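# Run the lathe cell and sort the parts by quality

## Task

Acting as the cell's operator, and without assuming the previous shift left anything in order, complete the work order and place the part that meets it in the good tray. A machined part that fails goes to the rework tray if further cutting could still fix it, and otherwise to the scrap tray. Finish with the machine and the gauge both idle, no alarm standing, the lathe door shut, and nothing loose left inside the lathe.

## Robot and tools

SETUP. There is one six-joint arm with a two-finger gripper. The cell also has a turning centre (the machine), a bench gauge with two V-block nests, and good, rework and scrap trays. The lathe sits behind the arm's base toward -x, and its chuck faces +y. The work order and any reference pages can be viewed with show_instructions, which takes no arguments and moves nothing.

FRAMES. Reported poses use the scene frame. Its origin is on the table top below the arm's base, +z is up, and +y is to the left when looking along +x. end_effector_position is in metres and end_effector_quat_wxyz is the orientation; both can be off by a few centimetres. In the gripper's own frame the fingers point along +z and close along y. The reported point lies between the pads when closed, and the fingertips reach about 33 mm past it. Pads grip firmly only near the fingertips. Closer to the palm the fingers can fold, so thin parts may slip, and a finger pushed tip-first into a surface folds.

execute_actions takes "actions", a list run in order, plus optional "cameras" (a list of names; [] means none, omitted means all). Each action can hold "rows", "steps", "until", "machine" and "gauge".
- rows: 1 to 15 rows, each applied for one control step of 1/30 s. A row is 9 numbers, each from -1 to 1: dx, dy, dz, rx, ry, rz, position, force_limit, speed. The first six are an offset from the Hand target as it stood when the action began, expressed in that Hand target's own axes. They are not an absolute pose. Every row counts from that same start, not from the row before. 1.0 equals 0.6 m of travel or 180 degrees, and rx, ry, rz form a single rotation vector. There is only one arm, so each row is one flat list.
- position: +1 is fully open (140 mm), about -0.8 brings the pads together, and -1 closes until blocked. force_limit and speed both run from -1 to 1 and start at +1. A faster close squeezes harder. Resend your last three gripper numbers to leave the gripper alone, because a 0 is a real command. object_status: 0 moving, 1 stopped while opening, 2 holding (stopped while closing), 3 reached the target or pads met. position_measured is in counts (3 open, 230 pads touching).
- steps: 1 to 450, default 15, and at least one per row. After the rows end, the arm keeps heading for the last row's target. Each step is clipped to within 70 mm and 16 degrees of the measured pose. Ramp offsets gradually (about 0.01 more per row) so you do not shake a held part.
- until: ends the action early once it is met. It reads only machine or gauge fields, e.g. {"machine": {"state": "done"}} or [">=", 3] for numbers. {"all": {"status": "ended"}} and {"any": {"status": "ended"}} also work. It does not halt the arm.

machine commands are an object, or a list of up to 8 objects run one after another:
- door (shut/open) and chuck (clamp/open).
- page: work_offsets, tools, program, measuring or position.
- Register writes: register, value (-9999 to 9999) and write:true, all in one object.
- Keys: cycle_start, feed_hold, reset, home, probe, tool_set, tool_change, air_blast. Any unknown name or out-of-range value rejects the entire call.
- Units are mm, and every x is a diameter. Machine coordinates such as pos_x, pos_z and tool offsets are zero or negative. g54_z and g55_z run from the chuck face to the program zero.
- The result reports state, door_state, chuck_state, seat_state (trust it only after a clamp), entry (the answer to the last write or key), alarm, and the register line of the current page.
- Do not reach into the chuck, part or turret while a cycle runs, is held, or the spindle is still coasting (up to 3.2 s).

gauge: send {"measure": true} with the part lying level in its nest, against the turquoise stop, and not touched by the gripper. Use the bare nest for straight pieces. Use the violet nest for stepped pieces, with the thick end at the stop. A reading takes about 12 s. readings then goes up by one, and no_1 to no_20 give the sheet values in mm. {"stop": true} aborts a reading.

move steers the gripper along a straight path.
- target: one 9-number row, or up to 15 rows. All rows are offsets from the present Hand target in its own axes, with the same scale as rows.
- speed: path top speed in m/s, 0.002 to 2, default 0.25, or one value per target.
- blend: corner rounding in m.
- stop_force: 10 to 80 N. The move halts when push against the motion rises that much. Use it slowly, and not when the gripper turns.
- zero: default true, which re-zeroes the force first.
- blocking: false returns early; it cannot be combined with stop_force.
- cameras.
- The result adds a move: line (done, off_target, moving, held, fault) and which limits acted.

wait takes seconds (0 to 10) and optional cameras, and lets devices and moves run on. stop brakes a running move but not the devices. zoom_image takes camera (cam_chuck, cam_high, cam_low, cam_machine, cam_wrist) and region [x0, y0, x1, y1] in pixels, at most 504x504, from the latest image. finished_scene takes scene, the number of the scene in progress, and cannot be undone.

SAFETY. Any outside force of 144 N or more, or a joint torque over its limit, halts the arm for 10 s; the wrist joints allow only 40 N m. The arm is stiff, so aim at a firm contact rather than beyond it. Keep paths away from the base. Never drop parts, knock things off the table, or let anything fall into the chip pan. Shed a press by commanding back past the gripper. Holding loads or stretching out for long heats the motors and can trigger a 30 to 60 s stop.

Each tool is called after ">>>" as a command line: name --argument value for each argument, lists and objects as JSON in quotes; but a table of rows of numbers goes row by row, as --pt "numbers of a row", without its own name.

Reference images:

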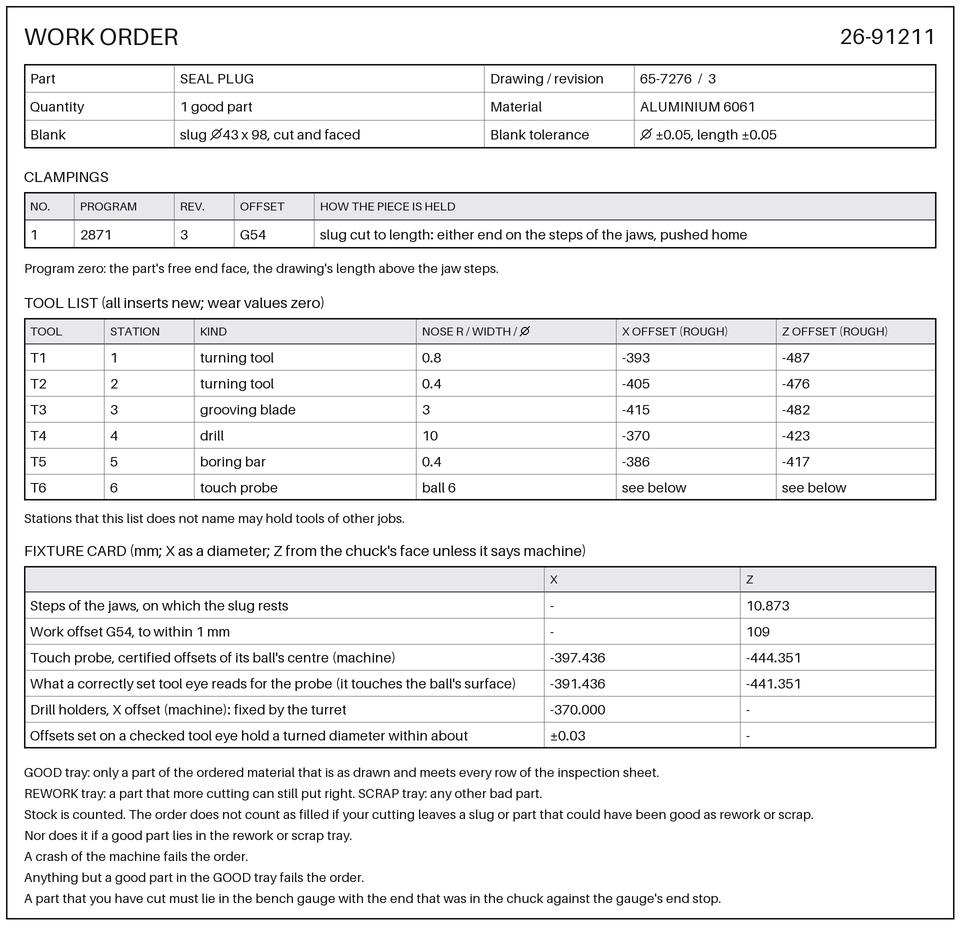

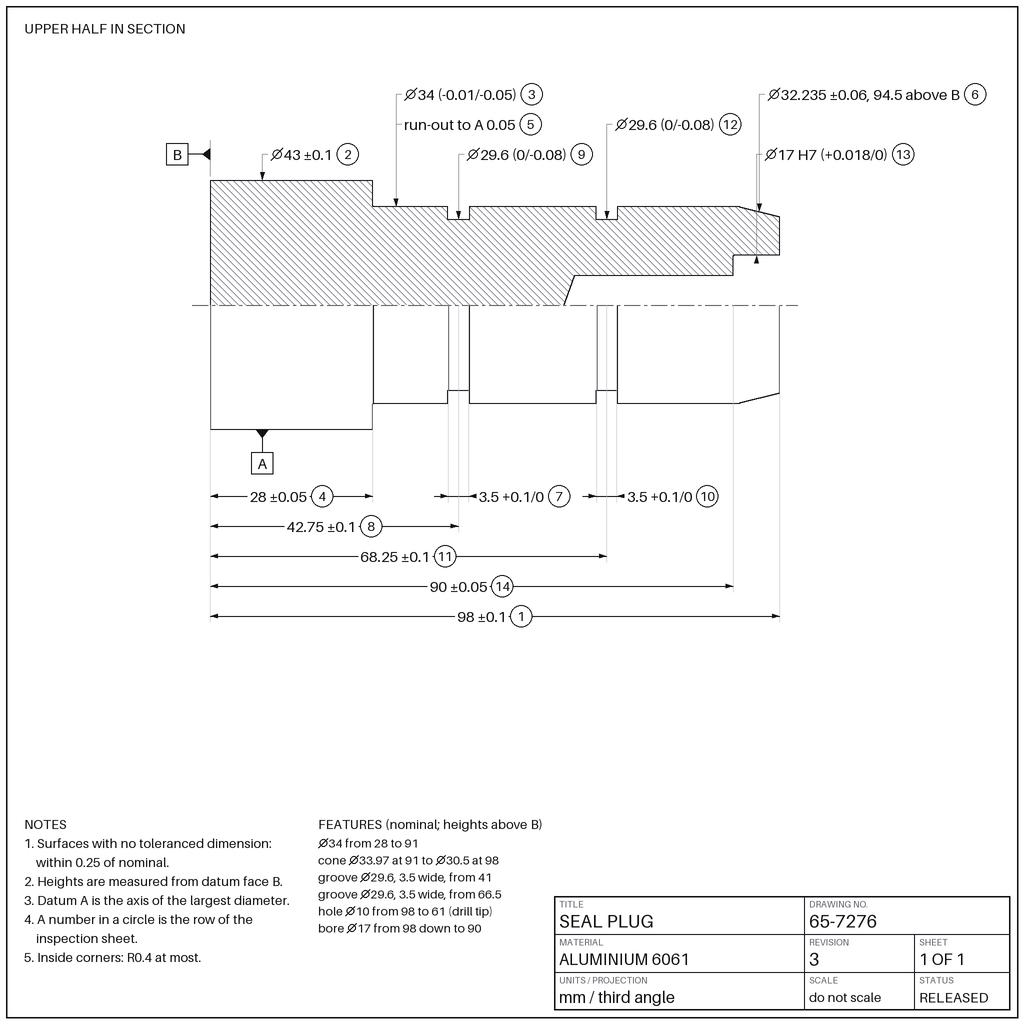

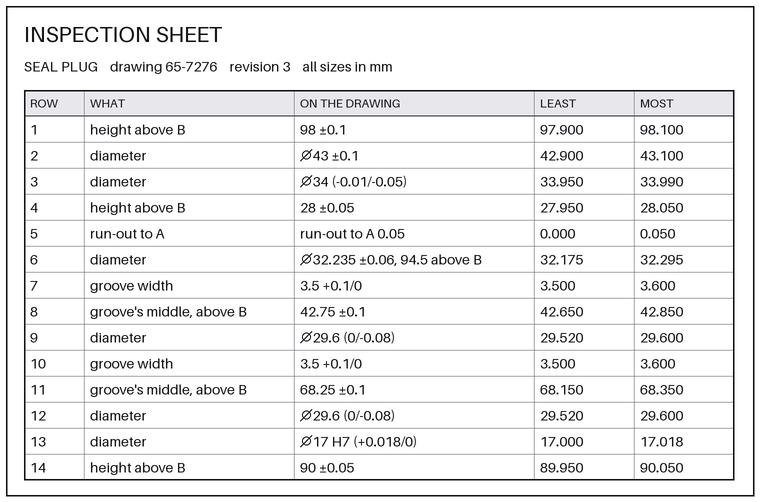

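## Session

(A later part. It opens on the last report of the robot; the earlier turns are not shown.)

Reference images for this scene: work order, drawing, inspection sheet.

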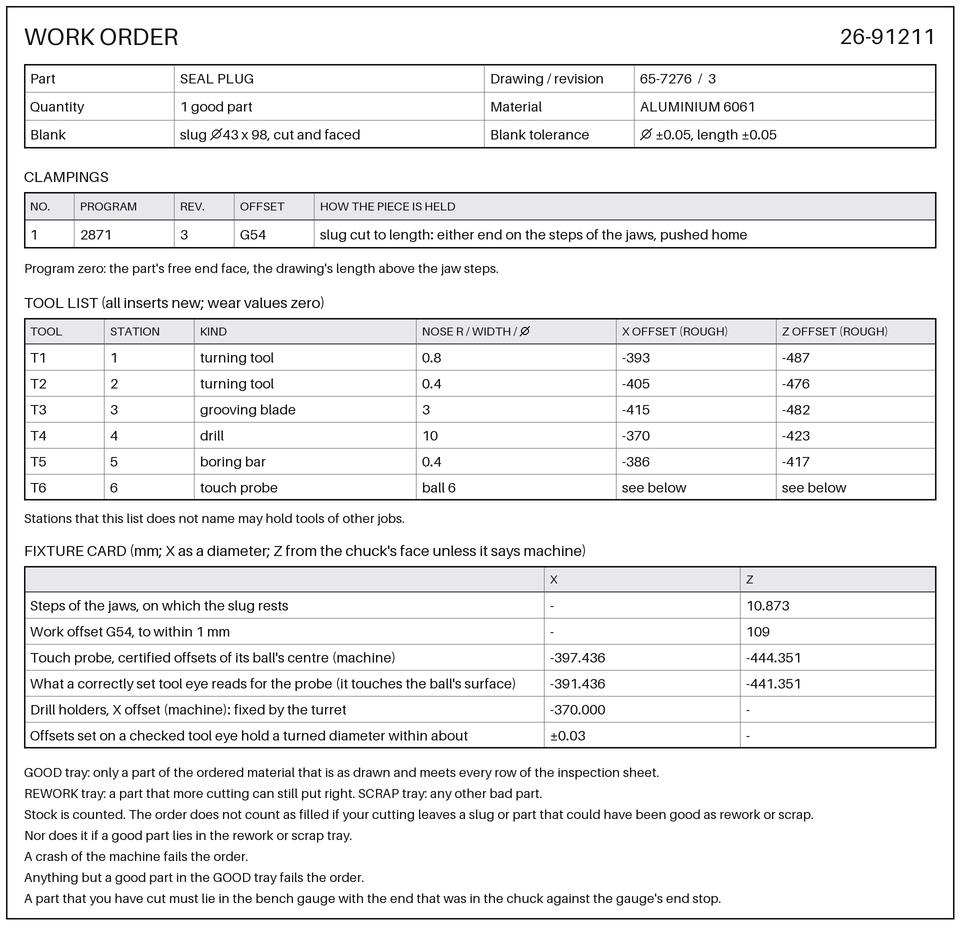

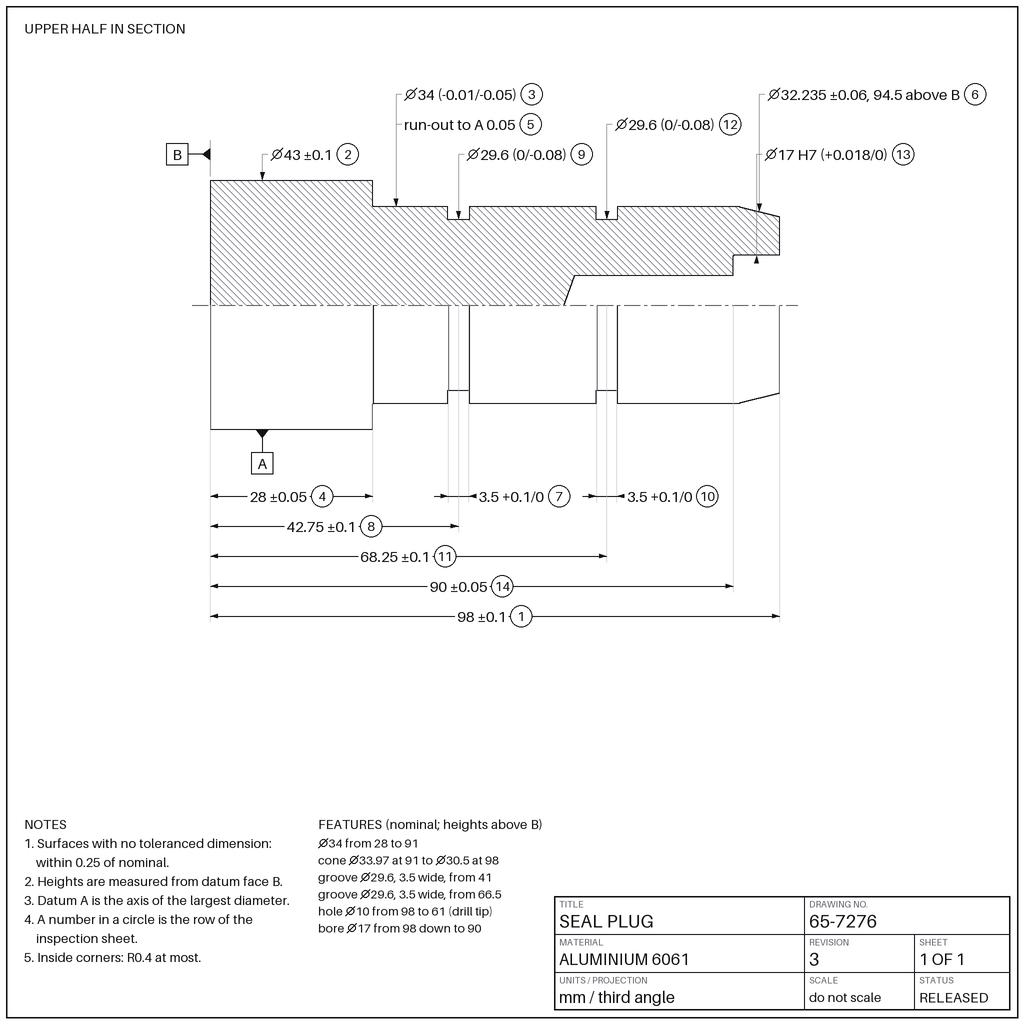

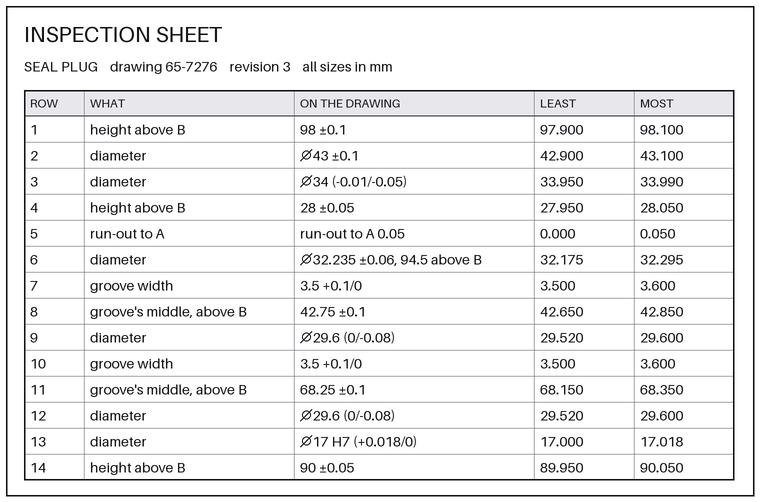

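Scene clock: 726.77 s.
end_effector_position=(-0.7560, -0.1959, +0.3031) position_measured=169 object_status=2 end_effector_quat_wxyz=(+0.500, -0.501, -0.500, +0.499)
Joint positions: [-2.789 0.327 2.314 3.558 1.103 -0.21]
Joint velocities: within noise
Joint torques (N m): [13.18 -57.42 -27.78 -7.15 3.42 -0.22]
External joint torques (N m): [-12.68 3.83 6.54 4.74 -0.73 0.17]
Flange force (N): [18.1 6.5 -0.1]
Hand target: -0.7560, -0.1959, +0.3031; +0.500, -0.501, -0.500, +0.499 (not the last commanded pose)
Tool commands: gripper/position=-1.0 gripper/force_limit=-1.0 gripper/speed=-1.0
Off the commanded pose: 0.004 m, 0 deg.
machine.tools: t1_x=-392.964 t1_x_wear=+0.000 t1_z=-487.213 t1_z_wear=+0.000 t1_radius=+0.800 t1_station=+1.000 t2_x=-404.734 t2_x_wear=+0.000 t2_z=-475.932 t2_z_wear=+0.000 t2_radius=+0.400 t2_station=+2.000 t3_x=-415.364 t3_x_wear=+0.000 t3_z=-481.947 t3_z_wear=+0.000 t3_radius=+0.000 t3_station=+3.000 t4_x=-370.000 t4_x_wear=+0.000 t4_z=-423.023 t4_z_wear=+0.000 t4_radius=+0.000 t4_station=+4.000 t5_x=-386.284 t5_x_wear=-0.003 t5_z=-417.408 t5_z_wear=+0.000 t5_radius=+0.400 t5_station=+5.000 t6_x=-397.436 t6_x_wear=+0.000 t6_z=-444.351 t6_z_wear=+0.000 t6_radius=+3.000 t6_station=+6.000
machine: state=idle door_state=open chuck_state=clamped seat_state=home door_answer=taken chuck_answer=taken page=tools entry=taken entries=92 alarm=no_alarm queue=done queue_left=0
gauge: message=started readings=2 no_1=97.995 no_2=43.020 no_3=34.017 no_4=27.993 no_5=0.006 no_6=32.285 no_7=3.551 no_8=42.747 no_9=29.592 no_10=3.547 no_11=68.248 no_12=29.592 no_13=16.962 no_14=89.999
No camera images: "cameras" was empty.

>>> move --target '[0.0009,0,0,0,0,0,0.6,0,-0.85]' --cameras '[]'

>>> move --pt "0 0 -0.195 0 0 0 0.6 0 -0.85" --pt "-0.033 -0.3285 -0.415 0 -0.1133 0 0.6 0 -0.85" --speed 0.25 --cameras '[]'

>>> move --target '[0,0.082,-0.433,-0.5,0,0,0.6,0,-0.85]' --speed 0.3 --cameras '[]'

>>> move --target '[-0.2407,0.0917,0,0,0,-0.172,0.6,0,-0.85]' --speed 0.3 --cameras '[]'

>>> execute_actions --actions '[{"machine":{"door":"shut"},"steps":90,"until":{"machine":{"door_state":"shut"}}},{"machine":[{"page":"measuring","register":"tool_call","value":6,"write":true},{"tool_change":true},{"register":"probe_x","value":23.5,"write":true},{"register":"probe_z","value":120,"write":true},{"register":"probe_move_x","value":0,"write":true},{"register":"probe_move_z","value":-20,"write":true},{"probe":true}],"steps":450,"until":{"machine":{"queue":["!=","running"]}}}]' --cameras '[]'

>>> execute_actions --actions '[{"machine":[{"register":"probe_x","value":-23.5,"write":true},{"probe":true},{"home":true}],"steps":450,"until":{"machine":{"queue":["!=","running"]}}}]' --cameras '[]'

Scene clock: 729.07 s.
end_effector_position=(-0.7560, -0.1954, +0.3031) position_measured=53 object_status=0 end_effector_quat_wxyz=(+0.499, -0.501, -0.500, +0.499)
Joint positions: [-2.79 0.327 2.314 3.557 1.103 -0.21]
Joint velocities: within noise
Joint torques (N m): [2.1 -56.69 -21.03 -2.4 3.51 -0.27]
External joint torques (N m): [-1.58 3.18 -0.19 -0.01 -0.85 0.22]
Flange force (N): [1.8 4.5 5.3]
Hand target: -0.7560, -0.1954, +0.3031; +0.500, -0.501, -0.500, +0.499
Off the commanded pose: 0.000 m, 0 deg.
machine.tools: t1_x=-392.964 t1_x_wear=+0.000 t1_z=-487.213 t1_z_wear=+0.000 t1_radius=+0.800 t1_station=+1.000 t2_x=-404.734 t2_x_wear=+0.000 t2_z=-475.932 t2_z_wear=+0.000 t2_radius=+0.400 t2_station=+2.000 t3_x=-415.364 t3_x_wear=+0.000 t3_z=-481.947 t3_z_wear=+0.000 t3_radius=+0.000 t3_station=+3.000 t4_x=-370.000 t4_x_wear=+0.000 t4_z=-423.023 t4_z_wear=+0.000 t4_radius=+0.000 t4_station=+4.000 t5_x=-386.284 t5_x_wear=-0.003 t5_z=-417.408 t5_z_wear=+0.000 t5_radius=+0.400 t5_station=+5.000 t6_x=-397.436 t6_x_wear=+0.000 t6_z=-444.351 t6_z_wear=+0.000 t6_radius=+3.000 t6_station=+6.000
machine: state=idle door_state=open chuck_state=clamped seat_state=home door_answer=taken chuck_answer=taken page=tools entry=taken entries=92 alarm=no_alarm queue=done queue_left=0
gauge: message=started readings=2 no_1=97.995 no_2=43.020 no_3=34.017 no_4=27.993 no_5=0.006 no_6=32.285 no_7=3.551 no_8=42.747 no_9=29.592 no_10=3.547 no_11=68.248 no_12=29.592 no_13=16.962 no_14=89.999
move: done
No camera images: "cameras" was empty.

Scene clock: 731.30 s.
end_effector_position=(-0.5076, -0.2154, +0.5009) position_measured=53 object_status=3 end_effector_quat_wxyz=(-0.403, +0.405, +0.581, -0.580)
Joint positions: [-2.812 -0.458 2.513 3.122 0.476 0.005]
Joint velocities: within noise
Joint torques (N m): [1.52 5.68 -39.64 -3.84 3.55 -0.24]
External joint torques (N m): [-1.73 0.58 -0.06 0.01 -0.84 0.19]
Flange force (N): [0.0 0.0 0.0]
Hand target: -0.5076, -0.2154, +0.5009; -0.403, +0.405, +0.581, -0.580
Off the commanded pose: 0.000 m, 0 deg.
machine.tools: t1_x=-392.964 t1_x_wear=+0.000 t1_z=-487.213 t1_z_wear=+0.000 t1_radius=+0.800 t1_station=+1.000 t2_x=-404.734 t2_x_wear=+0.000 t2_z=-475.932 t2_z_wear=+0.000 t2_radius=+0.400 t2_station=+2.000 t3_x=-415.364 t3_x_wear=+0.000 t3_z=-481.947 t3_z_wear=+0.000 t3_radius=+0.000 t3_station=+3.000 t4_x=-370.000 t4_x_wear=+0.000 t4_z=-423.023 t4_z_wear=+0.000 t4_radius=+0.000 t4_station=+4.000 t5_x=-386.284 t5_x_wear=-0.003 t5_z=-417.408 t5_z_wear=+0.000 t5_radius=+0.400 t5_station=+5.000 t6_x=-397.436 t6_x_wear=+0.000 t6_z=-444.351 t6_z_wear=+0.000 t6_radius=+3.000 t6_station=+6.000
machine: state=idle door_state=open chuck_state=clamped seat_state=home door_answer=taken chuck_answer=taken page=tools entry=taken entries=92 alarm=no_alarm queue=done queue_left=0
gauge: message=started readings=2 no_1=97.995 no_2=43.020 no_3=34.017 no_4=27.993 no_5=0.006 no_6=32.285 no_7=3.551 no_8=42.747 no_9=29.592 no_10=3.547 no_11=68.248 no_12=29.592 no_13=16.962 no_14=89.999
move: done
No camera images: "cameras" was empty.

Scene clock: 734.37 s.
end_effector_position=(-0.2638, -0.1253, +0.4522) position_measured=53 object_status=3 end_effector_quat_wxyz=(+0.001, +0.571, +0.821, +0.000)
Joint positions: [-2.798 -0.437 1.977 3.129 -1.61 0.004]
Joint velocities: within noise
Joint torques (N m): [1.69 1.79 -41.31 -4.29 0.9 -0.32]
External joint torques (N m): [-1.85 0.77 -0.23 -0.02 -0.92 0.32]
Flange force (N): [5.0 -0.8 -2.0]
Hand target: -0.2638, -0.1253, +0.4522; +0.001, +0.571, +0.821, +0.000
Off the commanded pose: 0.000 m, 0 deg.
machine.tools: t1_x=-392.964 t1_x_wear=+0.000 t1_z=-487.213 t1_z_wear=+0.000 t1_radius=+0.800 t1_station=+1.000 t2_x=-404.734 t2_x_wear=+0.000 t2_z=-475.932 t2_z_wear=+0.000 t2_radius=+0.400 t2_station=+2.000 t3_x=-415.364 t3_x_wear=+0.000 t3_z=-481.947 t3_z_wear=+0.000 t3_radius=+0.000 t3_station=+3.000 t4_x=-370.000 t4_x_wear=+0.000 t4_z=-423.023 t4_z_wear=+0.000 t4_radius=+0.000 t4_station=+4.000 t5_x=-386.284 t5_x_wear=-0.003 t5_z=-417.408 t5_z_wear=+0.000 t5_radius=+0.400 t5_station=+5.000 t6_x=-397.436 t6_x_wear=+0.000 t6_z=-444.351 t6_z_wear=+0.000 t6_radius=+3.000 t6_station=+6.000
machine: state=idle door_state=open chuck_state=clamped seat_state=home door_answer=taken chuck_answer=taken page=tools entry=taken entries=92 alarm=no_alarm queue=done queue_left=0
gauge: message=started readings=2 no_1=97.995 no_2=43.020 no_3=34.017 no_4=27.993 no_5=0.006 no_6=32.285 no_7=3.551 no_8=42.747 no_9=29.592 no_10=3.547 no_11=68.248 no_12=29.592 no_13=16.962 no_14=89.999
move: done
No camera images: "cameras" was empty.

Scene clock: 735.73 s.
end_effector_position=(-0.1621, -0.2417, +0.4526) position_measured=53 object_status=3 end_effector_quat_wxyz=(+0.001, +0.332, +0.943, +0.000)
Joint positions: [-2.275 -0.432 1.977 3.135 -1.61 -0.013]
Joint velocities: within noise
Joint torques (N m): [0.75 2.33 -41.56 -4.3 0.93 -0.23]
External joint torques (N m): [-1.08 0.23 0 -0.02 -0.94 0.23]
Flange force (N): [2.9 0.4 -1.7]
Hand target: -0.1621, -0.2417, +0.4526; +0.001, +0.332, +0.943, +0.000
Off the commanded pose: 0.000 m, 0 deg.
machine.tools: t1_x=-392.964 t1_x_wear=+0.000 t1_z=-487.213 t1_z_wear=+0.000 t1_radius=+0.800 t1_station=+1.000 t2_x=-404.734 t2_x_wear=+0.000 t2_z=-475.932 t2_z_wear=+0.000 t2_radius=+0.400 t2_station=+2.000 t3_x=-415.364 t3_x_wear=+0.000 t3_z=-481.947 t3_z_wear=+0.000 t3_radius=+0.000 t3_station=+3.000 t4_x=-370.000 t4_x_wear=+0.000 t4_z=-423.023 t4_z_wear=+0.000 t4_radius=+0.000 t4_station=+4.000 t5_x=-386.284 t5_x_wear=-0.003 t5_z=-417.408 t5_z_wear=+0.000 t5_radius=+0.400 t5_station=+5.000 t6_x=-397.436 t6_x_wear=+0.000 t6_z=-444.351 t6_z_wear=+0.000 t6_radius=+3.000 t6_station=+6.000
machine: state=idle door_state=open chuck_state=clamped seat_state=home door_answer=taken chuck_answer=taken page=tools entry=taken entries=92 alarm=no_alarm queue=done queue_left=0
gauge: message=started readings=2 no_1=97.995 no_2=43.020 no_3=34.017 no_4=27.993 no_5=0.006 no_6=32.285 no_7=3.551 no_8=42.747 no_9=29.592 no_10=3.547 no_11=68.248 no_12=29.592 no_13=16.962 no_14=89.999
move: done
No camera images: "cameras" was empty.

Scene clock: 750.57 s.
end_effector_position=(-0.1621, -0.2417, +0.4526) position_measured=53 object_status=3 end_effector_quat_wxyz=(+0.001, +0.332, +0.943, +0.000)
Joint positions: [-2.275 -0.432 1.977 3.135 -1.61 -0.013]
Joint velocities: within noise
Joint torques (N m): [1.16 1.68 -41.61 -4.31 0.86 -0.23]
External joint torques (N m): [-1.48 0.92 0.07 -0.01 -0.86 0.23]
External joint torques at the end of the 1st action: [-1.64 0.88 -0.13 -0.05 -0.87 0.29]
Flange force (N): [4.1 -0.8 -1.4]
Flange force at the end of the 1st action (N): [4.4 -0.9 -1.8]
Hand target: -0.1621, -0.2417, +0.4526; +0.001, +0.332, +0.943, +0.000
Tool commands: gripper/position=+0.6 gripper/force_limit=+0.0 gripper/speed=-0.85
Off the commanded pose: 0.000 m, 0 deg.
machine.measuring: probe_x=+23.500 probe_z=+120.000 probe_move_x=+0.000 probe_move_z=-20.000 probe_radius=+2.992 eye_x=+63.772 eye_z=+148.902 probe_touched=+1 probe_found_x=+23.500 probe_found_z=+108.869 set_x=-386.284 set_z=-417.407
machine: state=idle door_state=shut chuck_state=clamped seat_state=home door_answer=taken chuck_answer=taken page=measuring entry=taken entries=99 alarm=no_alarm queue=done queue_left=0
gauge: message=started readings=2 no_1=97.995 no_2=43.020 no_3=34.017 no_4=27.993 no_5=0.006 no_6=32.285 no_7=3.551 no_8=42.747 no_9=29.592 no_10=3.547 no_11=68.248 no_12=29.592 no_13=16.962 no_14=89.999
No camera images: "cameras" was empty.

Scene clock: 757.13 s.
end_effector_position=(-0.1621, -0.2417, +0.4526) position_measured=53 object_status=3 end_effector_quat_wxyz=(+0.001, +0.332, +0.943, +0.000)
Joint positions: [-2.275 -0.432 1.977 3.135 -1.61 -0.013]
Joint velocities: within noise
Joint torques (N m): [1.89 1.59 -41.56 -4.29 0.84 -0.26]
External joint torques (N m): [-2.21 1.03 0.01 -0.03 -0.85 0.26]
Flange force (N): [6.4 -1.0 -1.5]
Hand target: -0.1621, -0.2417, +0.4526; +0.001, +0.332, +0.943, +0.000
Tool commands: gripper/position=+0.6 gripper/force_limit=+0.0 gripper/speed=-0.85
Off the commanded pose: 0.000 m, 0 deg.
machine.measuring: probe_x=-23.500 probe_z=+120.000 probe_move_x=+0.000 probe_move_z=-20.000 probe_radius=+2.992 eye_x=+63.772 eye_z=+148.902 probe_touched=+1 probe_found_x=-23.500 probe_found_z=+108.870 set_x=-386.284 set_z=-417.407
machine: state=idle door_state=shut chuck_state=clamped seat_state=home door_answer=taken chuck_answer=taken page=measuring entry=taken entries=102 alarm=no_alarm queue=done queue_left=0
gauge: message=started readings=2 no_1=97.995 no_2=43.020 no_3=34.017 no_4=27.993 no_5=0.006 no_6=32.285 no_7=3.551 no_8=42.747 no_9=29.592 no_10=3.547 no_11=68.248 no_12=29.592 no_13=16.962 no_14=89.999
No camera images: "cameras" was empty.

>>> execute_actions --actions '[{"machine":{"page":"program","cycle_start":true},"steps":450,"until":{"machine":{"state":"done"}}},{"steps":450,"until":{"machine":{"state":"done"}}},{"steps":450,"until":{"machine":{"state":"done"}}},{"steps":450,"until":{"machine":{"state":"done"}}},{"steps":450,"until":{"machine":{"state":"done"}}},{"steps":450,"until":{"machine":{"state":"done"}}},{"steps":450,"until":{"machine":{"state":"done"}}},{"steps":450,"until":{"machine":{"state":"done"}}}]' --cameras '[]'

>>> execute_actions --actions '[{"steps":300,"until":{"machine":{"state":"done"}}},{"machine":[{"page":"measuring","register":"tool_call","value":6,"write":true},{"tool_change":true},{"register":"probe_x","value":70,"write":true},{"register":"probe_z","value":45.9,"write":true},{"register":"probe_move_z","value":0,"write":true},{"register":"probe_move_x","value":-35,"write":true},{"probe":true}],"steps":450,"until":{"machine":{"queue":["!=","running"]}}}]' --cameras '[]'

Scene clock: 875.30 s.
end_effector_position=(-0.1621, -0.2417, +0.4526) position_measured=53 object_status=3 end_effector_quat_wxyz=(+0.001, +0.332, +0.943, +0.000)
Joint positions: [-2.275 -0.432 1.977 3.135 -1.61 -0.013]
Joint velocities: within noise
Joint torques (N m): [1.4 1.93 -41.55 -4.37 0.87 -0.31]
External joint torques (N m): [-1.67 0.59 -0.01 0.06 -0.88 0.31]
External joint torques at the end of the 4th action: [-1.43 0.99 0 -0.06 -0.92 0.26]
External joint torques at the end of the 5th action: [-1.76 0.52 -0.23 0 -0.86 0.31]
External joint torques at the end of the 6th action: [-1.89 0.46 -0.39 0.02 -0.86 0.28]
External joint torques at the end of the 7th action: [-1.64 0.64 -0.07 -0.03 -0.82 0.22]
Flange force (N): [4.5 -0.3 -1.6]
Flange force at the end of the 4th action (N): [3.8 -0.9 -1.7]
Flange force at the end of the 5th action (N): [4.8 -0.3 -1.9]
Flange force at the end of the 6th action (N): [5.3 -0.4 -2.2]
Flange force at the end of the 7th action (N): [4.7 -0.4 -1.6]
Hand target: -0.1621, -0.2417, +0.4526; +0.001, +0.332, +0.943, +0.000
Tool commands: gripper/position=+0.6 gripper/force_limit=+0.0 gripper/speed=-0.85
Off the commanded pose: 0.000 m, 0 deg.
machine.program: program=+2871 tool_call=+6 tool_in_place=+5 program_revision=+3 program_offset=+54 load_peak=+1 stored1_number=+2871 stored1_revision=+3 stored2_number=+6563 stored2_revision=+6 stored3_number=+8716 stored3_revision=+5 stored4_number=+0 stored4_revision=+0 cycles=+2
machine: state=busy door_state=shut chuck_state=clamped seat_state=home door_answer=taken chuck_answer=taken page=program entry=taken entries=103 alarm=no_alarm queue=running queue_left=0
gauge: message=started readings=2 no_1=97.995 no_2=43.020 no_3=34.017 no_4=27.993 no_5=0.006 no_6=32.285 no_7=3.551 no_8=42.747 no_9=29.592 no_10=3.547 no_11=68.248 no_12=29.592 no_13=16.962 no_14=89.999
not seen at rest: the call's real time ran out, and the robot may still be moving.
No camera images: "cameras" was empty.

Scene clock: 889.23 s.
end_effector_position=(-0.1621, -0.2417, +0.4526) position_measured=53 object_status=3 end_effector_quat_wxyz=(+0.001, +0.332, +0.943, +0.000)
Joint positions: [-2.275 -0.432 1.977 3.135 -1.61 -0.013]
Joint velocities: within noise
Joint torques (N m): [1.46 1.61 -41.63 -4.24 0.84 -0.32]
External joint torques (N m): [-1.76 1.03 0.09 -0.07 -0.85 0.32]
External joint torques at the end of the 1st action: [-1.96 0.85 -0.31 0.02 -0.96 0.29]
Flange force (N): [4.7 -1.0 -1.4]
Flange force at the end of the 1st action (N): [5.5 -0.9 -2.3]
Hand target: -0.1621, -0.2417, +0.4526; +0.001, +0.332, +0.943, +0.000
Tool commands: gripper/position=+0.6 gripper/force_limit=+0.0 gripper/speed=-0.85
Off the commanded pose: 0.000 m, 0 deg.
machine.measuring: probe_x=+70.000 probe_z=+45.900 probe_move_x=-35.000 probe_move_z=+0.000 probe_radius=+2.992 eye_x=+63.772 eye_z=+148.902 probe_touched=+1 probe_found_x=+33.972 probe_found_z=+45.900 set_x=-386.284 set_z=-417.407
machine: state=done door_state=shut chuck_state=clamped seat_state=home door_answer=taken chuck_answer=taken page=measuring entry=taken entries=110 alarm=no_alarm queue=done queue_left=0
gauge: message=started readings=2 no_1=97.995 no_2=43.020 no_3=34.017 no_4=27.993 no_5=0.006 no_6=32.285 no_7=3.551 no_8=42.747 no_9=29.592 no_10=3.547 no_11=68.248 no_12=29.592 no_13=16.962 no_14=89.999
No camera images: "cameras" was empty.

>>> execute_actions --actions '[{"machine":{"door":"open"},"steps":150,"until":{"machine":{"door_state":"open"}}}]' --cameras '["cam_machine"]'

>>> move --target '[0.2545,0.0447,0,0,0,0.172,0.6,0,-0.85]' --speed 0.3 --cameras '[]'

>>> move --target '[0,-0.433,-0.083,0.5,0,0,0.6,0,-0.85]' --speed 0.3 --cameras '[]'

>>> move --target '[0.108,0.33,0.195,0,0.1133,0,0.6,0,-0.85]' --speed 0.25 --cameras '["cam_chuck","cam_machine"]'

Scene clock: 892.80 s.
end_effector_position=(-0.1621, -0.2417, +0.4526) position_measured=53 object_status=3 end_effector_quat_wxyz=(+0.001, +0.332, +0.943, +0.000)
Joint positions: [-2.275 -0.432 1.977 3.135 -1.61 -0.013]
Joint velocities: within noise
Joint torques (N m): [1.59 1.79 -41.42 -4.32 0.81 -0.24]
External joint torques (N m): [-1.91 0.74 -0.16 0 -0.81 0.24]
Flange force (N): [5.5 -0.7 -1.7]
Hand target: -0.1621, -0.2417, +0.4526; +0.001, +0.332, +0.943, +0.000
Tool commands: gripper/position=+0.6 gripper/force_limit=+0.0 gripper/speed=-0.85
Off the commanded pose: 0.000 m, 0 deg.
machine.measuring: probe_x=+70.000 probe_z=+45.900 probe_move_x=-35.000 probe_move_z=+0.000 probe_radius=+2.992 eye_x=+63.772 eye_z=+148.902 probe_touched=+1 probe_found_x=+33.972 probe_found_z=+45.900 set_x=-386.284 set_z=-417.407
machine: state=done door_state=open chuck_state=clamped seat_state=home door_answer=taken chuck_answer=taken page=measuring entry=taken entries=110 alarm=no_alarm queue=running queue_left=0
gauge: message=started readings=2 no_1=97.995 no_2=43.020 no_3=34.017 no_4=27.993 no_5=0.006 no_6=32.285 no_7=3.551 no_8=42.747 no_9=29.592 no_10=3.547 no_11=68.248 no_12=29.592 no_13=16.962 no_14=89.999
Images, in order (width x height): cam_machine 672x504.

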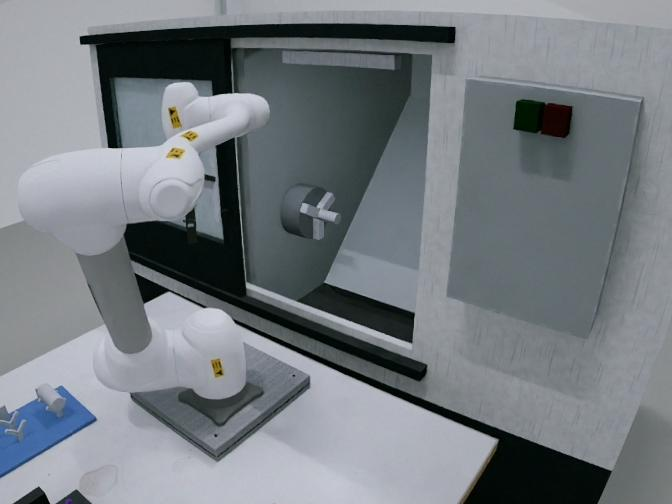

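Scene clock: 894.13 s.
end_effector_position=(-0.2644, -0.1252, +0.4522) position_measured=53 object_status=3 end_effector_quat_wxyz=(+0.001, +0.571, +0.821, +0.000)
Joint positions: [-2.799 -0.436 1.977 3.129 -1.609 0.003]
Joint velocities: within noise
Joint torques (N m): [1.47 1.23 -41.35 -4.13 0.85 -0.25]
External joint torques (N m): [-1.57 1.2 -0.19 -0.18 -0.87 0.25]
Flange force (N): [4.3 -1.6 -1.9]
Hand target: -0.2644, -0.1252, +0.4522; +0.001, +0.571, +0.821, +0.000
Off the commanded pose: 0.000 m, 0 deg.
machine.measuring: probe_x=+70.000 probe_z=+45.900 probe_move_x=-35.000 probe_move_z=+0.000 probe_radius=+2.992 eye_x=+63.772 eye_z=+148.902 probe_touched=+1 probe_found_x=+33.972 probe_found_z=+45.900 set_x=-386.284 set_z=-417.407
machine: state=done door_state=open chuck_state=clamped seat_state=home door_answer=taken chuck_answer=taken page=measuring entry=taken entries=110 alarm=no_alarm queue=done queue_left=0
gauge: message=started readings=2 no_1=97.995 no_2=43.020 no_3=34.017 no_4=27.993 no_5=0.006 no_6=32.285 no_7=3.551 no_8=42.747 no_9=29.592 no_10=3.547 no_11=68.248 no_12=29.592 no_13=16.962 no_14=89.999
move: done
No camera images: "cameras" was empty.

Scene clock: 897.30 s.
end_effector_position=(-0.5082, -0.2153, +0.5015) position_measured=53 object_status=3 end_effector_quat_wxyz=(-0.403, +0.405, +0.581, -0.580)
Joint positions: [-2.814 -0.458 2.511 3.118 0.475 0.008]
Joint velocities: within noise
Joint torques (N m): [1.34 6.43 -39.41 -3.98 3.47 -0.29]
External joint torques (N m): [-1.54 -0.27 -0.32 0.15 -0.76 0.24]
Flange force (N): [0.0 0.0 0.0]
Hand target: -0.5082, -0.2153, +0.5014; -0.403, +0.405, +0.581, -0.580
Off the commanded pose: 0.000 m, 0 deg.
machine.measuring: probe_x=+70.000 probe_z=+45.900 probe_move_x=-35.000 probe_move_z=+0.000 probe_radius=+2.992 eye_x=+63.772 eye_z=+148.902 probe_touched=+1 probe_found_x=+33.972 probe_found_z=+45.900 set_x=-386.284 set_z=-417.407
machine: state=done door_state=open chuck_state=clamped seat_state=home door_answer=taken chuck_answer=taken page=measuring entry=taken entries=110 alarm=no_alarm queue=done queue_left=0
gauge: message=started readings=2 no_1=97.995 no_2=43.020 no_3=34.017 no_4=27.993 no_5=0.006 no_6=32.285 no_7=3.551 no_8=42.747 no_9=29.592 no_10=3.547 no_11=68.248 no_12=29.592 no_13=16.962 no_14=89.999
move: done
No camera images: "cameras" was empty.

Scene clock: 898.73 s.
end_effector_position=(-0.6399, -0.1953, +0.3031) position_measured=53 object_status=3 end_effector_quat_wxyz=(+0.500, -0.501, -0.500, +0.499)
Joint positions: [-2.675 0.216 2.497 3.666 1.191 -0.224]
Joint velocities: within noise
Joint torques (N m): [2.45 -41.32 -18 -2.01 3.45 -0.33]
External joint torques (N m): [-2.17 2.07 0.02 -0.1 -0.81 0.28]
Flange force (N): [4.7 3.6 5.5]
Hand target: -0.6399, -0.1953, +0.3031; +0.500, -0.501, -0.500, +0.499
Off the commanded pose: 0.000 m, 0 deg.
machine.measuring: probe_x=+70.000 probe_z=+45.900 probe_move_x=-35.000 probe_move_z=+0.000 probe_radius=+2.992 eye_x=+63.772 eye_z=+148.902 probe_touched=+1 probe_found_x=+33.972 probe_found_z=+45.900 set_x=-386.284 set_z=-417.407
machine: state=done door_state=open chuck_state=clamped seat_state=home door_answer=taken chuck_answer=taken page=measuring entry=taken entries=110 alarm=no_alarm queue=done queue_left=0
gauge: message=started readings=2 no_1=97.995 no_2=43.020 no_3=34.017 no_4=27.993 no_5=0.006 no_6=32.285 no_7=3.551 no_8=42.747 no_9=29.592 no_10=3.547 no_11=68.248 no_12=29.592 no_13=16.962 no_14=89.999
move: done
Images, in order (width x height): cam_chuck 672x504, cam_machine 672x504.

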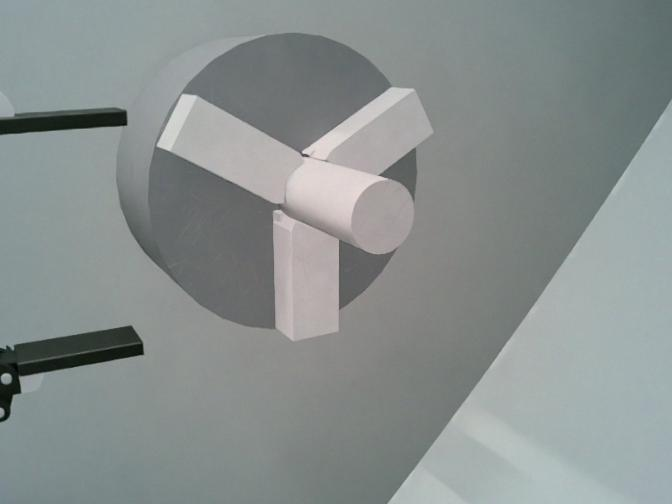

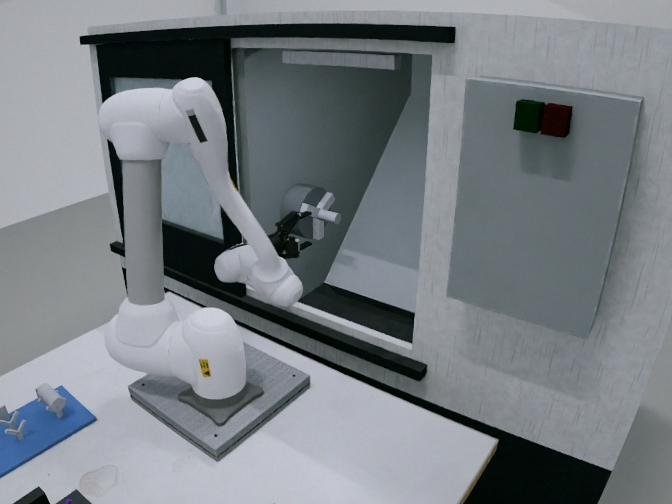

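>>> move --target '[-0.0003,0,0.193,0,0,0,0.6,0,-0.85]' --speed 0.15 --cameras '[]'

>>> execute_actions --actions '[{"rows":[[0,0,0,0,0,0,-1,-1,-1]],"steps":75},{"machine":{"chuck":"open"},"steps":80},{"rows":[[0,0,0,0,0,0,-0.98,0,-1]],"steps":30}]' --cameras '["cam_chuck"]'

Scene clock: 900.07 s.
end_effector_position=(-0.7557, -0.1953, +0.3028) position_measured=53 object_status=3 end_effector_quat_wxyz=(+0.499, -0.501, -0.500, +0.499)
Joint positions: [-2.79 0.327 2.315 3.557 1.104 -0.209]
Joint velocities: within noise
Joint torques (N m): [2.91 -55.89 -21.19 -2.32 3.51 -0.25]
External joint torques (N m): [-2.28 2.38 0.04 -0.07 -0.86 0.2]
Flange force (N): [3.9 3.1 4.7]
Hand target: -0.7557, -0.1953, +0.3028; +0.500, -0.501, -0.500, +0.499
Off the commanded pose: 0.000 m, 0 deg.
machine.measuring: probe_x=+70.000 probe_z=+45.900 probe_move_x=-35.000 probe_move_z=+0.000 probe_radius=+2.992 eye_x=+63.772 eye_z=+148.902 probe_touched=+1 probe_found_x=+33.972 probe_found_z=+45.900 set_x=-386.284 set_z=-417.407
machine: state=done door_state=open chuck_state=clamped seat_state=home door_answer=taken chuck_answer=taken page=measuring entry=taken entries=110 alarm=no_alarm queue=done queue_left=0
gauge: message=started readings=2 no_1=97.995 no_2=43.020 no_3=34.017 no_4=27.993 no_5=0.006 no_6=32.285 no_7=3.551 no_8=42.747 no_9=29.592 no_10=3.547 no_11=68.248 no_12=29.592 no_13=16.962 no_14=89.999
move: done
No camera images: "cameras" was empty.

Scene clock: 906.43 s.
end_effector_position=(-0.7557, -0.1953, +0.3028) position_measured=172 object_status=2 end_effector_quat_wxyz=(+0.500, -0.501, -0.500, +0.499)
Joint positions: [-2.79 0.327 2.315 3.557 1.104 -0.209]
Joint velocities: within noise
Joint torques (N m): [2.56 -59.64 -23.46 -2.61 4.84 -0.23]
External joint torques (N m): [-1.99 6.08 2.25 0.2 -2.15 0.18]
External joint torques at the end of the 1st action: [0.03 -0.55 0.54 -0.32 0.4 0.29]
External joint torques at the end of the 2nd action: [-1.89 6.41 2.43 0.21 -2.14 0.23]
Flange force (N): [2.8 8.1 5.2]
Flange force at the end of the 1st action (N): [1.6 0.5 -1.5]
Flange force at the end of the 2nd action (N): [2.6 8.9 5.1]
Hand target: -0.7557, -0.1953, +0.3028; +0.500, -0.501, -0.500, +0.499
Off the commanded pose: 0.000 m, 0 deg.
machine.measuring: probe_x=+70.000 probe_z=+45.900 probe_move_x=-35.000 probe_move_z=+0.000 probe_radius=+2.992 eye_x=+63.772 eye_z=+148.902 probe_touched=+1 probe_found_x=+33.972 probe_found_z=+45.900 set_x=-386.284 set_z=-417.407
machine: state=idle door_state=open chuck_state=open seat_state=home door_answer=taken chuck_answer=taken page=measuring entry=taken entries=110 alarm=no_alarm queue=done queue_left=0
gauge: message=started readings=2 no_1=97.995 no_2=43.020 no_3=34.017 no_4=27.993 no_5=0.006 no_6=32.285 no_7=3.551 no_8=42.747 no_9=29.592 no_10=3.547 no_11=68.248 no_12=29.592 no_13=16.962 no_14=89.999
Images, in order (width x height): cam_chuck 672x504.

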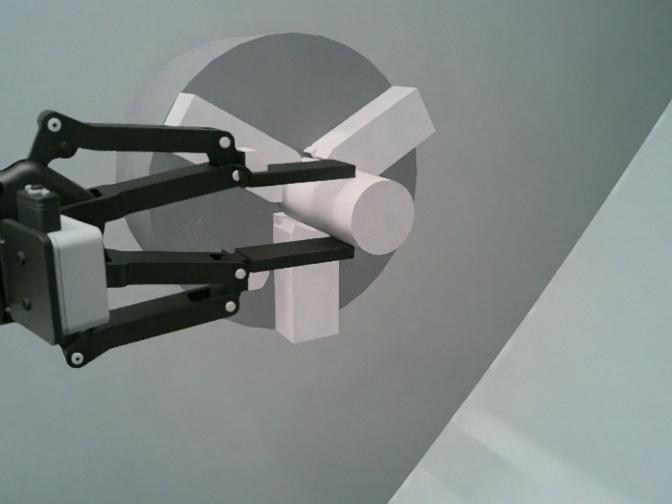

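>>> move --target '[0.142,0,0,0,0,0,-0.98,0,-1]' --speed 0.05 --cameras '[]'

>>> move --pt "-0.012 -0.02 -0.195 0 0 0 -0.98 0 -1" --pt "-0.175 -0.329 -0.4148 0 -0.1133 0 -0.98 0 -1" --speed 0.15 --cameras '["cam_machine"]'

>>> move --target '[0,0.082,-0.433,-0.5,0,0,-0.98,0,-1]' --speed 0.25 --cameras '[]'

>>> move --pt "-0.2407 0.0917 0 0 0 -0.172 -0.98 0 -1" --pt "-0.404 0.2933 0 0 0 -0.344 -0.98 0 -1" --pt "-0.5923 0.7473 0 0 0 -0.6 -0.98 0 -1" --speed 0.25 --blend 0.03 --cameras '["cam_machine","cam_high"]'

Scene clock: 908.83 s.
end_effector_position=(-0.7556, -0.1101, +0.3027) position_measured=172 object_status=2 end_effector_quat_wxyz=(+0.499, -0.501, -0.500, +0.499)
Joint positions: [-2.971 0.293 2.369 3.352 1.097 -0.111]
Joint velocities: within noise
Joint torques (N m): [2.42 -56.15 -23.57 -2.31 4.89 -0.23]
External joint torques (N m): [-1.81 5.59 2.28 0.09 -2.16 0.19]
Flange force (N): [3.5 7.3 4.2]
Hand target: -0.7556, -0.1101, +0.3027; +0.500, -0.501, -0.500, +0.499
Off the commanded pose: 0.000 m, 0 deg.
machine.measuring: probe_x=+70.000 probe_z=+45.900 probe_move_x=-35.000 probe_move_z=+0.000 probe_radius=+2.992 eye_x=+63.772 eye_z=+148.902 probe_touched=+1 probe_found_x=+33.972 probe_found_z=+45.900 set_x=-386.284 set_z=-417.407
machine: state=idle door_state=open chuck_state=open seat_state=open door_answer=taken chuck_answer=taken page=measuring entry=taken entries=110 alarm=no_alarm queue=done queue_left=0
gauge: message=started readings=2 no_1=97.995 no_2=43.020 no_3=34.017 no_4=27.993 no_5=0.006 no_6=32.285 no_7=3.551 no_8=42.747 no_9=29.592 no_10=3.547 no_11=68.248 no_12=29.592 no_13=16.962 no_14=89.999
move: done
No camera images: "cameras" was empty.

Scene clock: 911.83 s.
end_effector_position=(-0.5074, -0.2153, +0.5008) position_measured=172 object_status=2 end_effector_quat_wxyz=(-0.403, +0.405, +0.581, -0.580)
Joint positions: [-2.812 -0.459 2.513 3.121 0.475 0.006]
Joint velocities: within noise
Joint torques (N m): [1.07 3.39 -43.06 -3.76 5.02 -0.17]
External joint torques (N m): [-1.26 2.91 3.36 -0.07 -2.28 0.13]
Flange force (N): [0.0 0.0 0.0]
Hand target: -0.5074, -0.2153, +0.5009; -0.403, +0.405, +0.581, -0.580
Off the commanded pose: 0.000 m, 0 deg.
machine.measuring: probe_x=+70.000 probe_z=+45.900 probe_move_x=-35.000 probe_move_z=+0.000 probe_radius=+2.992 eye_x=+63.772 eye_z=+148.902 probe_touched=+1 probe_found_x=+33.972 probe_found_z=+45.900 set_x=-386.284 set_z=-417.407
machine: state=idle door_state=open chuck_state=open seat_state=open door_answer=taken chuck_answer=taken page=measuring entry=taken entries=110 alarm=no_alarm queue=done queue_left=0
gauge: message=started readings=2 no_1=97.995 no_2=43.020 no_3=34.017 no_4=27.993 no_5=0.006 no_6=32.285 no_7=3.551 no_8=42.747 no_9=29.592 no_10=3.547 no_11=68.248 no_12=29.592 no_13=16.962 no_14=89.999
move: done
Images, in order (width x height): cam_machine 672x504.

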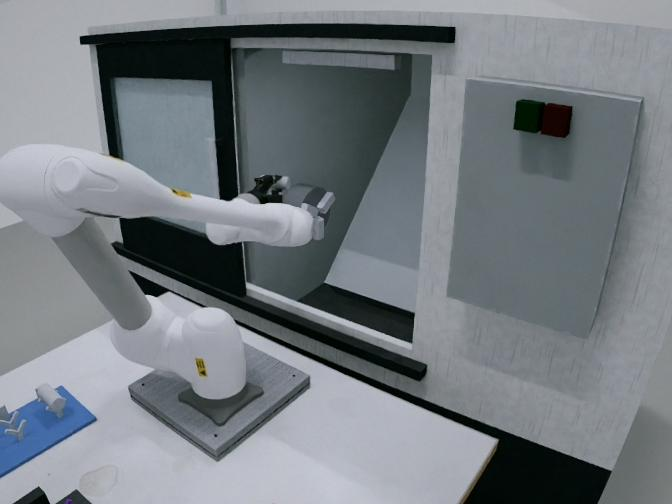

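Scene clock: 915.40 s.
end_effector_position=(-0.2636, -0.1252, +0.4522) position_measured=172 object_status=2 end_effector_quat_wxyz=(+0.001, +0.571, +0.821, +0.000)
Joint positions: [-2.798 -0.438 1.978 3.129 -1.61 0.004]
Joint velocities: within noise
Joint torques (N m): [1.53 0.55 -43.5 -4.26 0.75 -0.22]
External joint torques (N m): [-1.76 2.03 1.95 -0.06 -0.77 0.22]
Flange force (N): [5.0 -1.2 2.1]
Hand target: -0.2636, -0.1252, +0.4522; +0.001, +0.571, +0.821, +0.000
Off the commanded pose: 0.000 m, 0 deg.
machine.measuring: probe_x=+70.000 probe_z=+45.900 probe_move_x=-35.000 probe_move_z=+0.000 probe_radius=+2.992 eye_x=+63.772 eye_z=+148.902 probe_touched=+1 probe_found_x=+33.972 probe_found_z=+45.900 set_x=-386.284 set_z=-417.407
machine: state=idle door_state=open chuck_state=open seat_state=open door_answer=taken chuck_answer=taken page=measuring entry=taken entries=110 alarm=no_alarm queue=done queue_left=0
gauge: message=started readings=2 no_1=97.995 no_2=43.020 no_3=34.017 no_4=27.993 no_5=0.006 no_6=32.285 no_7=3.551 no_8=42.747 no_9=29.592 no_10=3.547 no_11=68.248 no_12=29.592 no_13=16.962 no_14=89.999
move: done
No camera images: "cameras" was empty.

Scene clock: 919.60 s.
end_effector_position=(+0.2802, -0.3030, +0.4539) position_measured=172 object_status=2 end_effector_quat_wxyz=(+0.001, -0.328, +0.945, -0.001)
Joint positions: [-0.943 -0.228 1.845 3.153 -1.534 -0.025]
Joint velocities: within noise
Joint torques (N m): [1.31 -20.71 -43.78 -4.11 0.84 -0.2]
External joint torques (N m): [-1.78 3.33 2.23 -0.2 -0.84 0.2]
Flange force (N): [3.7 -2.4 2.5]
Hand target: +0.2802, -0.3030, +0.4539; +0.001, -0.328, +0.945, -0.001
Off the commanded pose: 0.000 m, 0 deg.
machine.measuring: probe_x=+70.000 probe_z=+45.900 probe_move_x=-35.000 probe_move_z=+0.000 probe_radius=+2.992 eye_x=+63.772 eye_z=+148.902 probe_touched=+1 probe_found_x=+33.972 probe_found_z=+45.900 set_x=-386.284 set_z=-417.407
machine: state=idle door_state=open chuck_state=open seat_state=open door_answer=taken chuck_answer=taken page=measuring entry=taken entries=110 alarm=no_alarm queue=done queue_left=0
gauge: message=started readings=2 no_1=97.995 no_2=43.020 no_3=34.017 no_4=27.993 no_5=0.006 no_6=32.285 no_7=3.551 no_8=42.747 no_9=29.592 no_10=3.547 no_11=68.248 no_12=29.592 no_13=16.962 no_14=89.999
move: done
Images, in order (width x height): cam_high 672x504, cam_machine 672x504.

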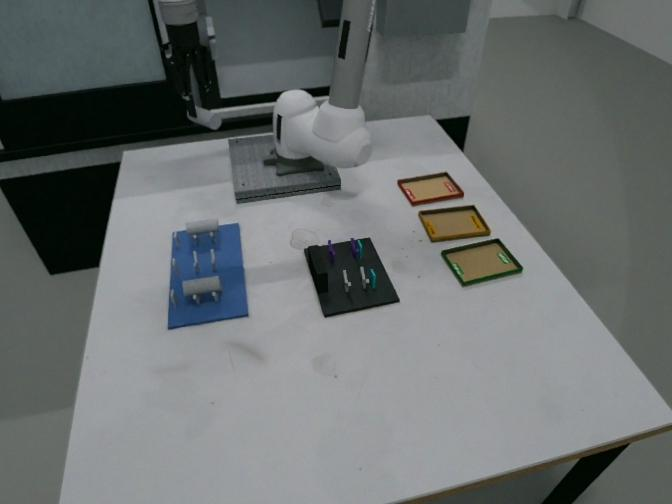

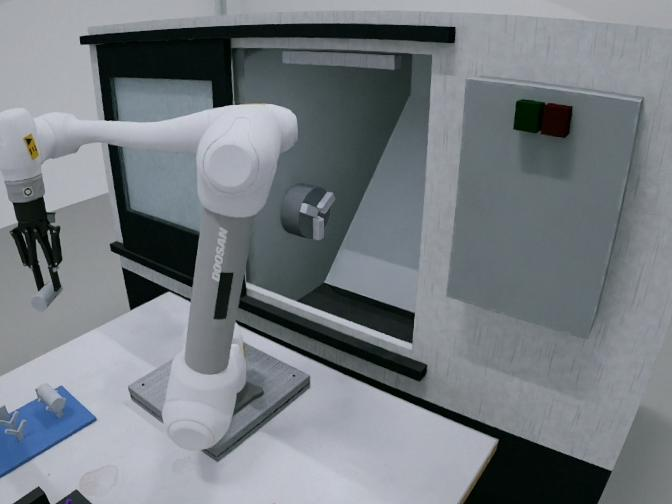

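>>> execute_actions --actions '[{"machine":{"door":"shut"},"steps":1}]' --cameras '[]'

>>> move --target '[-0.824,-0.0146,0.204,0,0,-0.2928,-0.98,0,-1]' --speed 0.25 --cameras '["cam_wrist"]'

Scene clock: 920.00 s.
end_effector_position=(+0.2802, -0.3030, +0.4539) position_measured=172 object_status=2 end_effector_quat_wxyz=(+0.001, -0.328, +0.945, -0.001)
Joint positions: [-0.943 -0.227 1.845 3.153 -1.534 -0.025]
Joint velocities: within noise
Joint torques (N m): [1.19 -20.96 -43.69 -4.28 0.8 -0.31]
External joint torques (N m): [-1.66 3.62 2.14 -0.03 -0.8 0.31]
Flange force (N): [3.1 -3.0 2.5]
Hand target: +0.2802, -0.3030, +0.4539; +0.001, -0.328, +0.945, -0.001
Tool commands: gripper/position=-0.98 gripper/force_limit=+0.0 gripper/speed=-1.0
Off the commanded pose: 0.000 m, 0 deg.
machine.measuring: probe_x=+70.000 probe_z=+45.900 probe_move_x=-35.000 probe_move_z=+0.000 probe_radius=+2.992 eye_x=+63.772 eye_z=+148.902 probe_touched=+1 probe_found_x=+33.972 probe_found_z=+45.900 set_x=-386.284 set_z=-417.407
machine: state=idle door_state=between chuck_state=open seat_state=open door_answer=taken chuck_answer=taken page=measuring entry=taken entries=110 alarm=no_alarm queue=running queue_left=0
gauge: message=started readings=2 no_1=97.995 no_2=43.020 no_3=34.017 no_4=27.993 no_5=0.006 no_6=32.285 no_7=3.551 no_8=42.747 no_9=29.592 no_10=3.547 no_11=68.248 no_12=29.592 no_13=16.962 no_14=89.999
No camera images: "cameras" was empty.

Scene clock: 922.47 s.
end_effector_position=(+0.6740, -0.0036, +0.3323) position_measured=172 object_status=2 end_effector_quat_wxyz=(-0.001, +0.713, -0.701, +0.001)
Joint positions: [-0.086 0.214 1.618 3.157 -1.307 -0.092]
Joint velocities: within noise
Joint torques (N m): [0.33 -67.28 -41.96 -4.09 0.88 -0.26]
External joint torques (N m): [-1.22 5.2 1.79 -0.07 -0.87 0.26]
Flange force (N): [1.7 -4.8 3.0]
Hand target: +0.6740, -0.0036, +0.3322; -0.001, +0.713, -0.701, +0.001
Off the commanded pose: 0.000 m, 0 deg.
machine.measuring: probe_x=+70.000 probe_z=+45.900 probe_move_x=-35.000 probe_move_z=+0.000 probe_radius=+2.992 eye_x=+63.772 eye_z=+148.902 probe_touched=+1 probe_found_x=+33.972 probe_found_z=+45.900 set_x=-386.284 set_z=-417.407
machine: state=idle door_state=shut chuck_state=open seat_state=open door_answer=taken chuck_answer=taken page=measuring entry=taken entries=110 alarm=no_alarm queue=done queue_left=0
gauge: message=started readings=2 no_1=97.995 no_2=43.020 no_3=34.017 no_4=27.993 no_5=0.006 no_6=32.285 no_7=3.551 no_8=42.747 no_9=29.592 no_10=3.547 no_11=68.248 no_12=29.592 no_13=16.962 no_14=89.999
move: done
Images, in order (width x height): cam_wrist 672x504.

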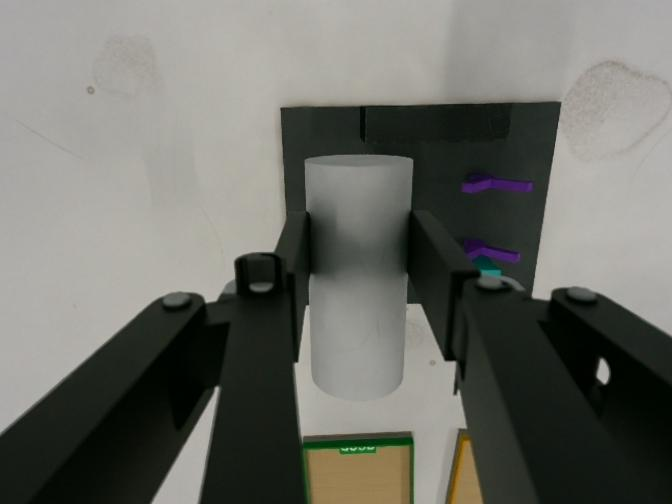

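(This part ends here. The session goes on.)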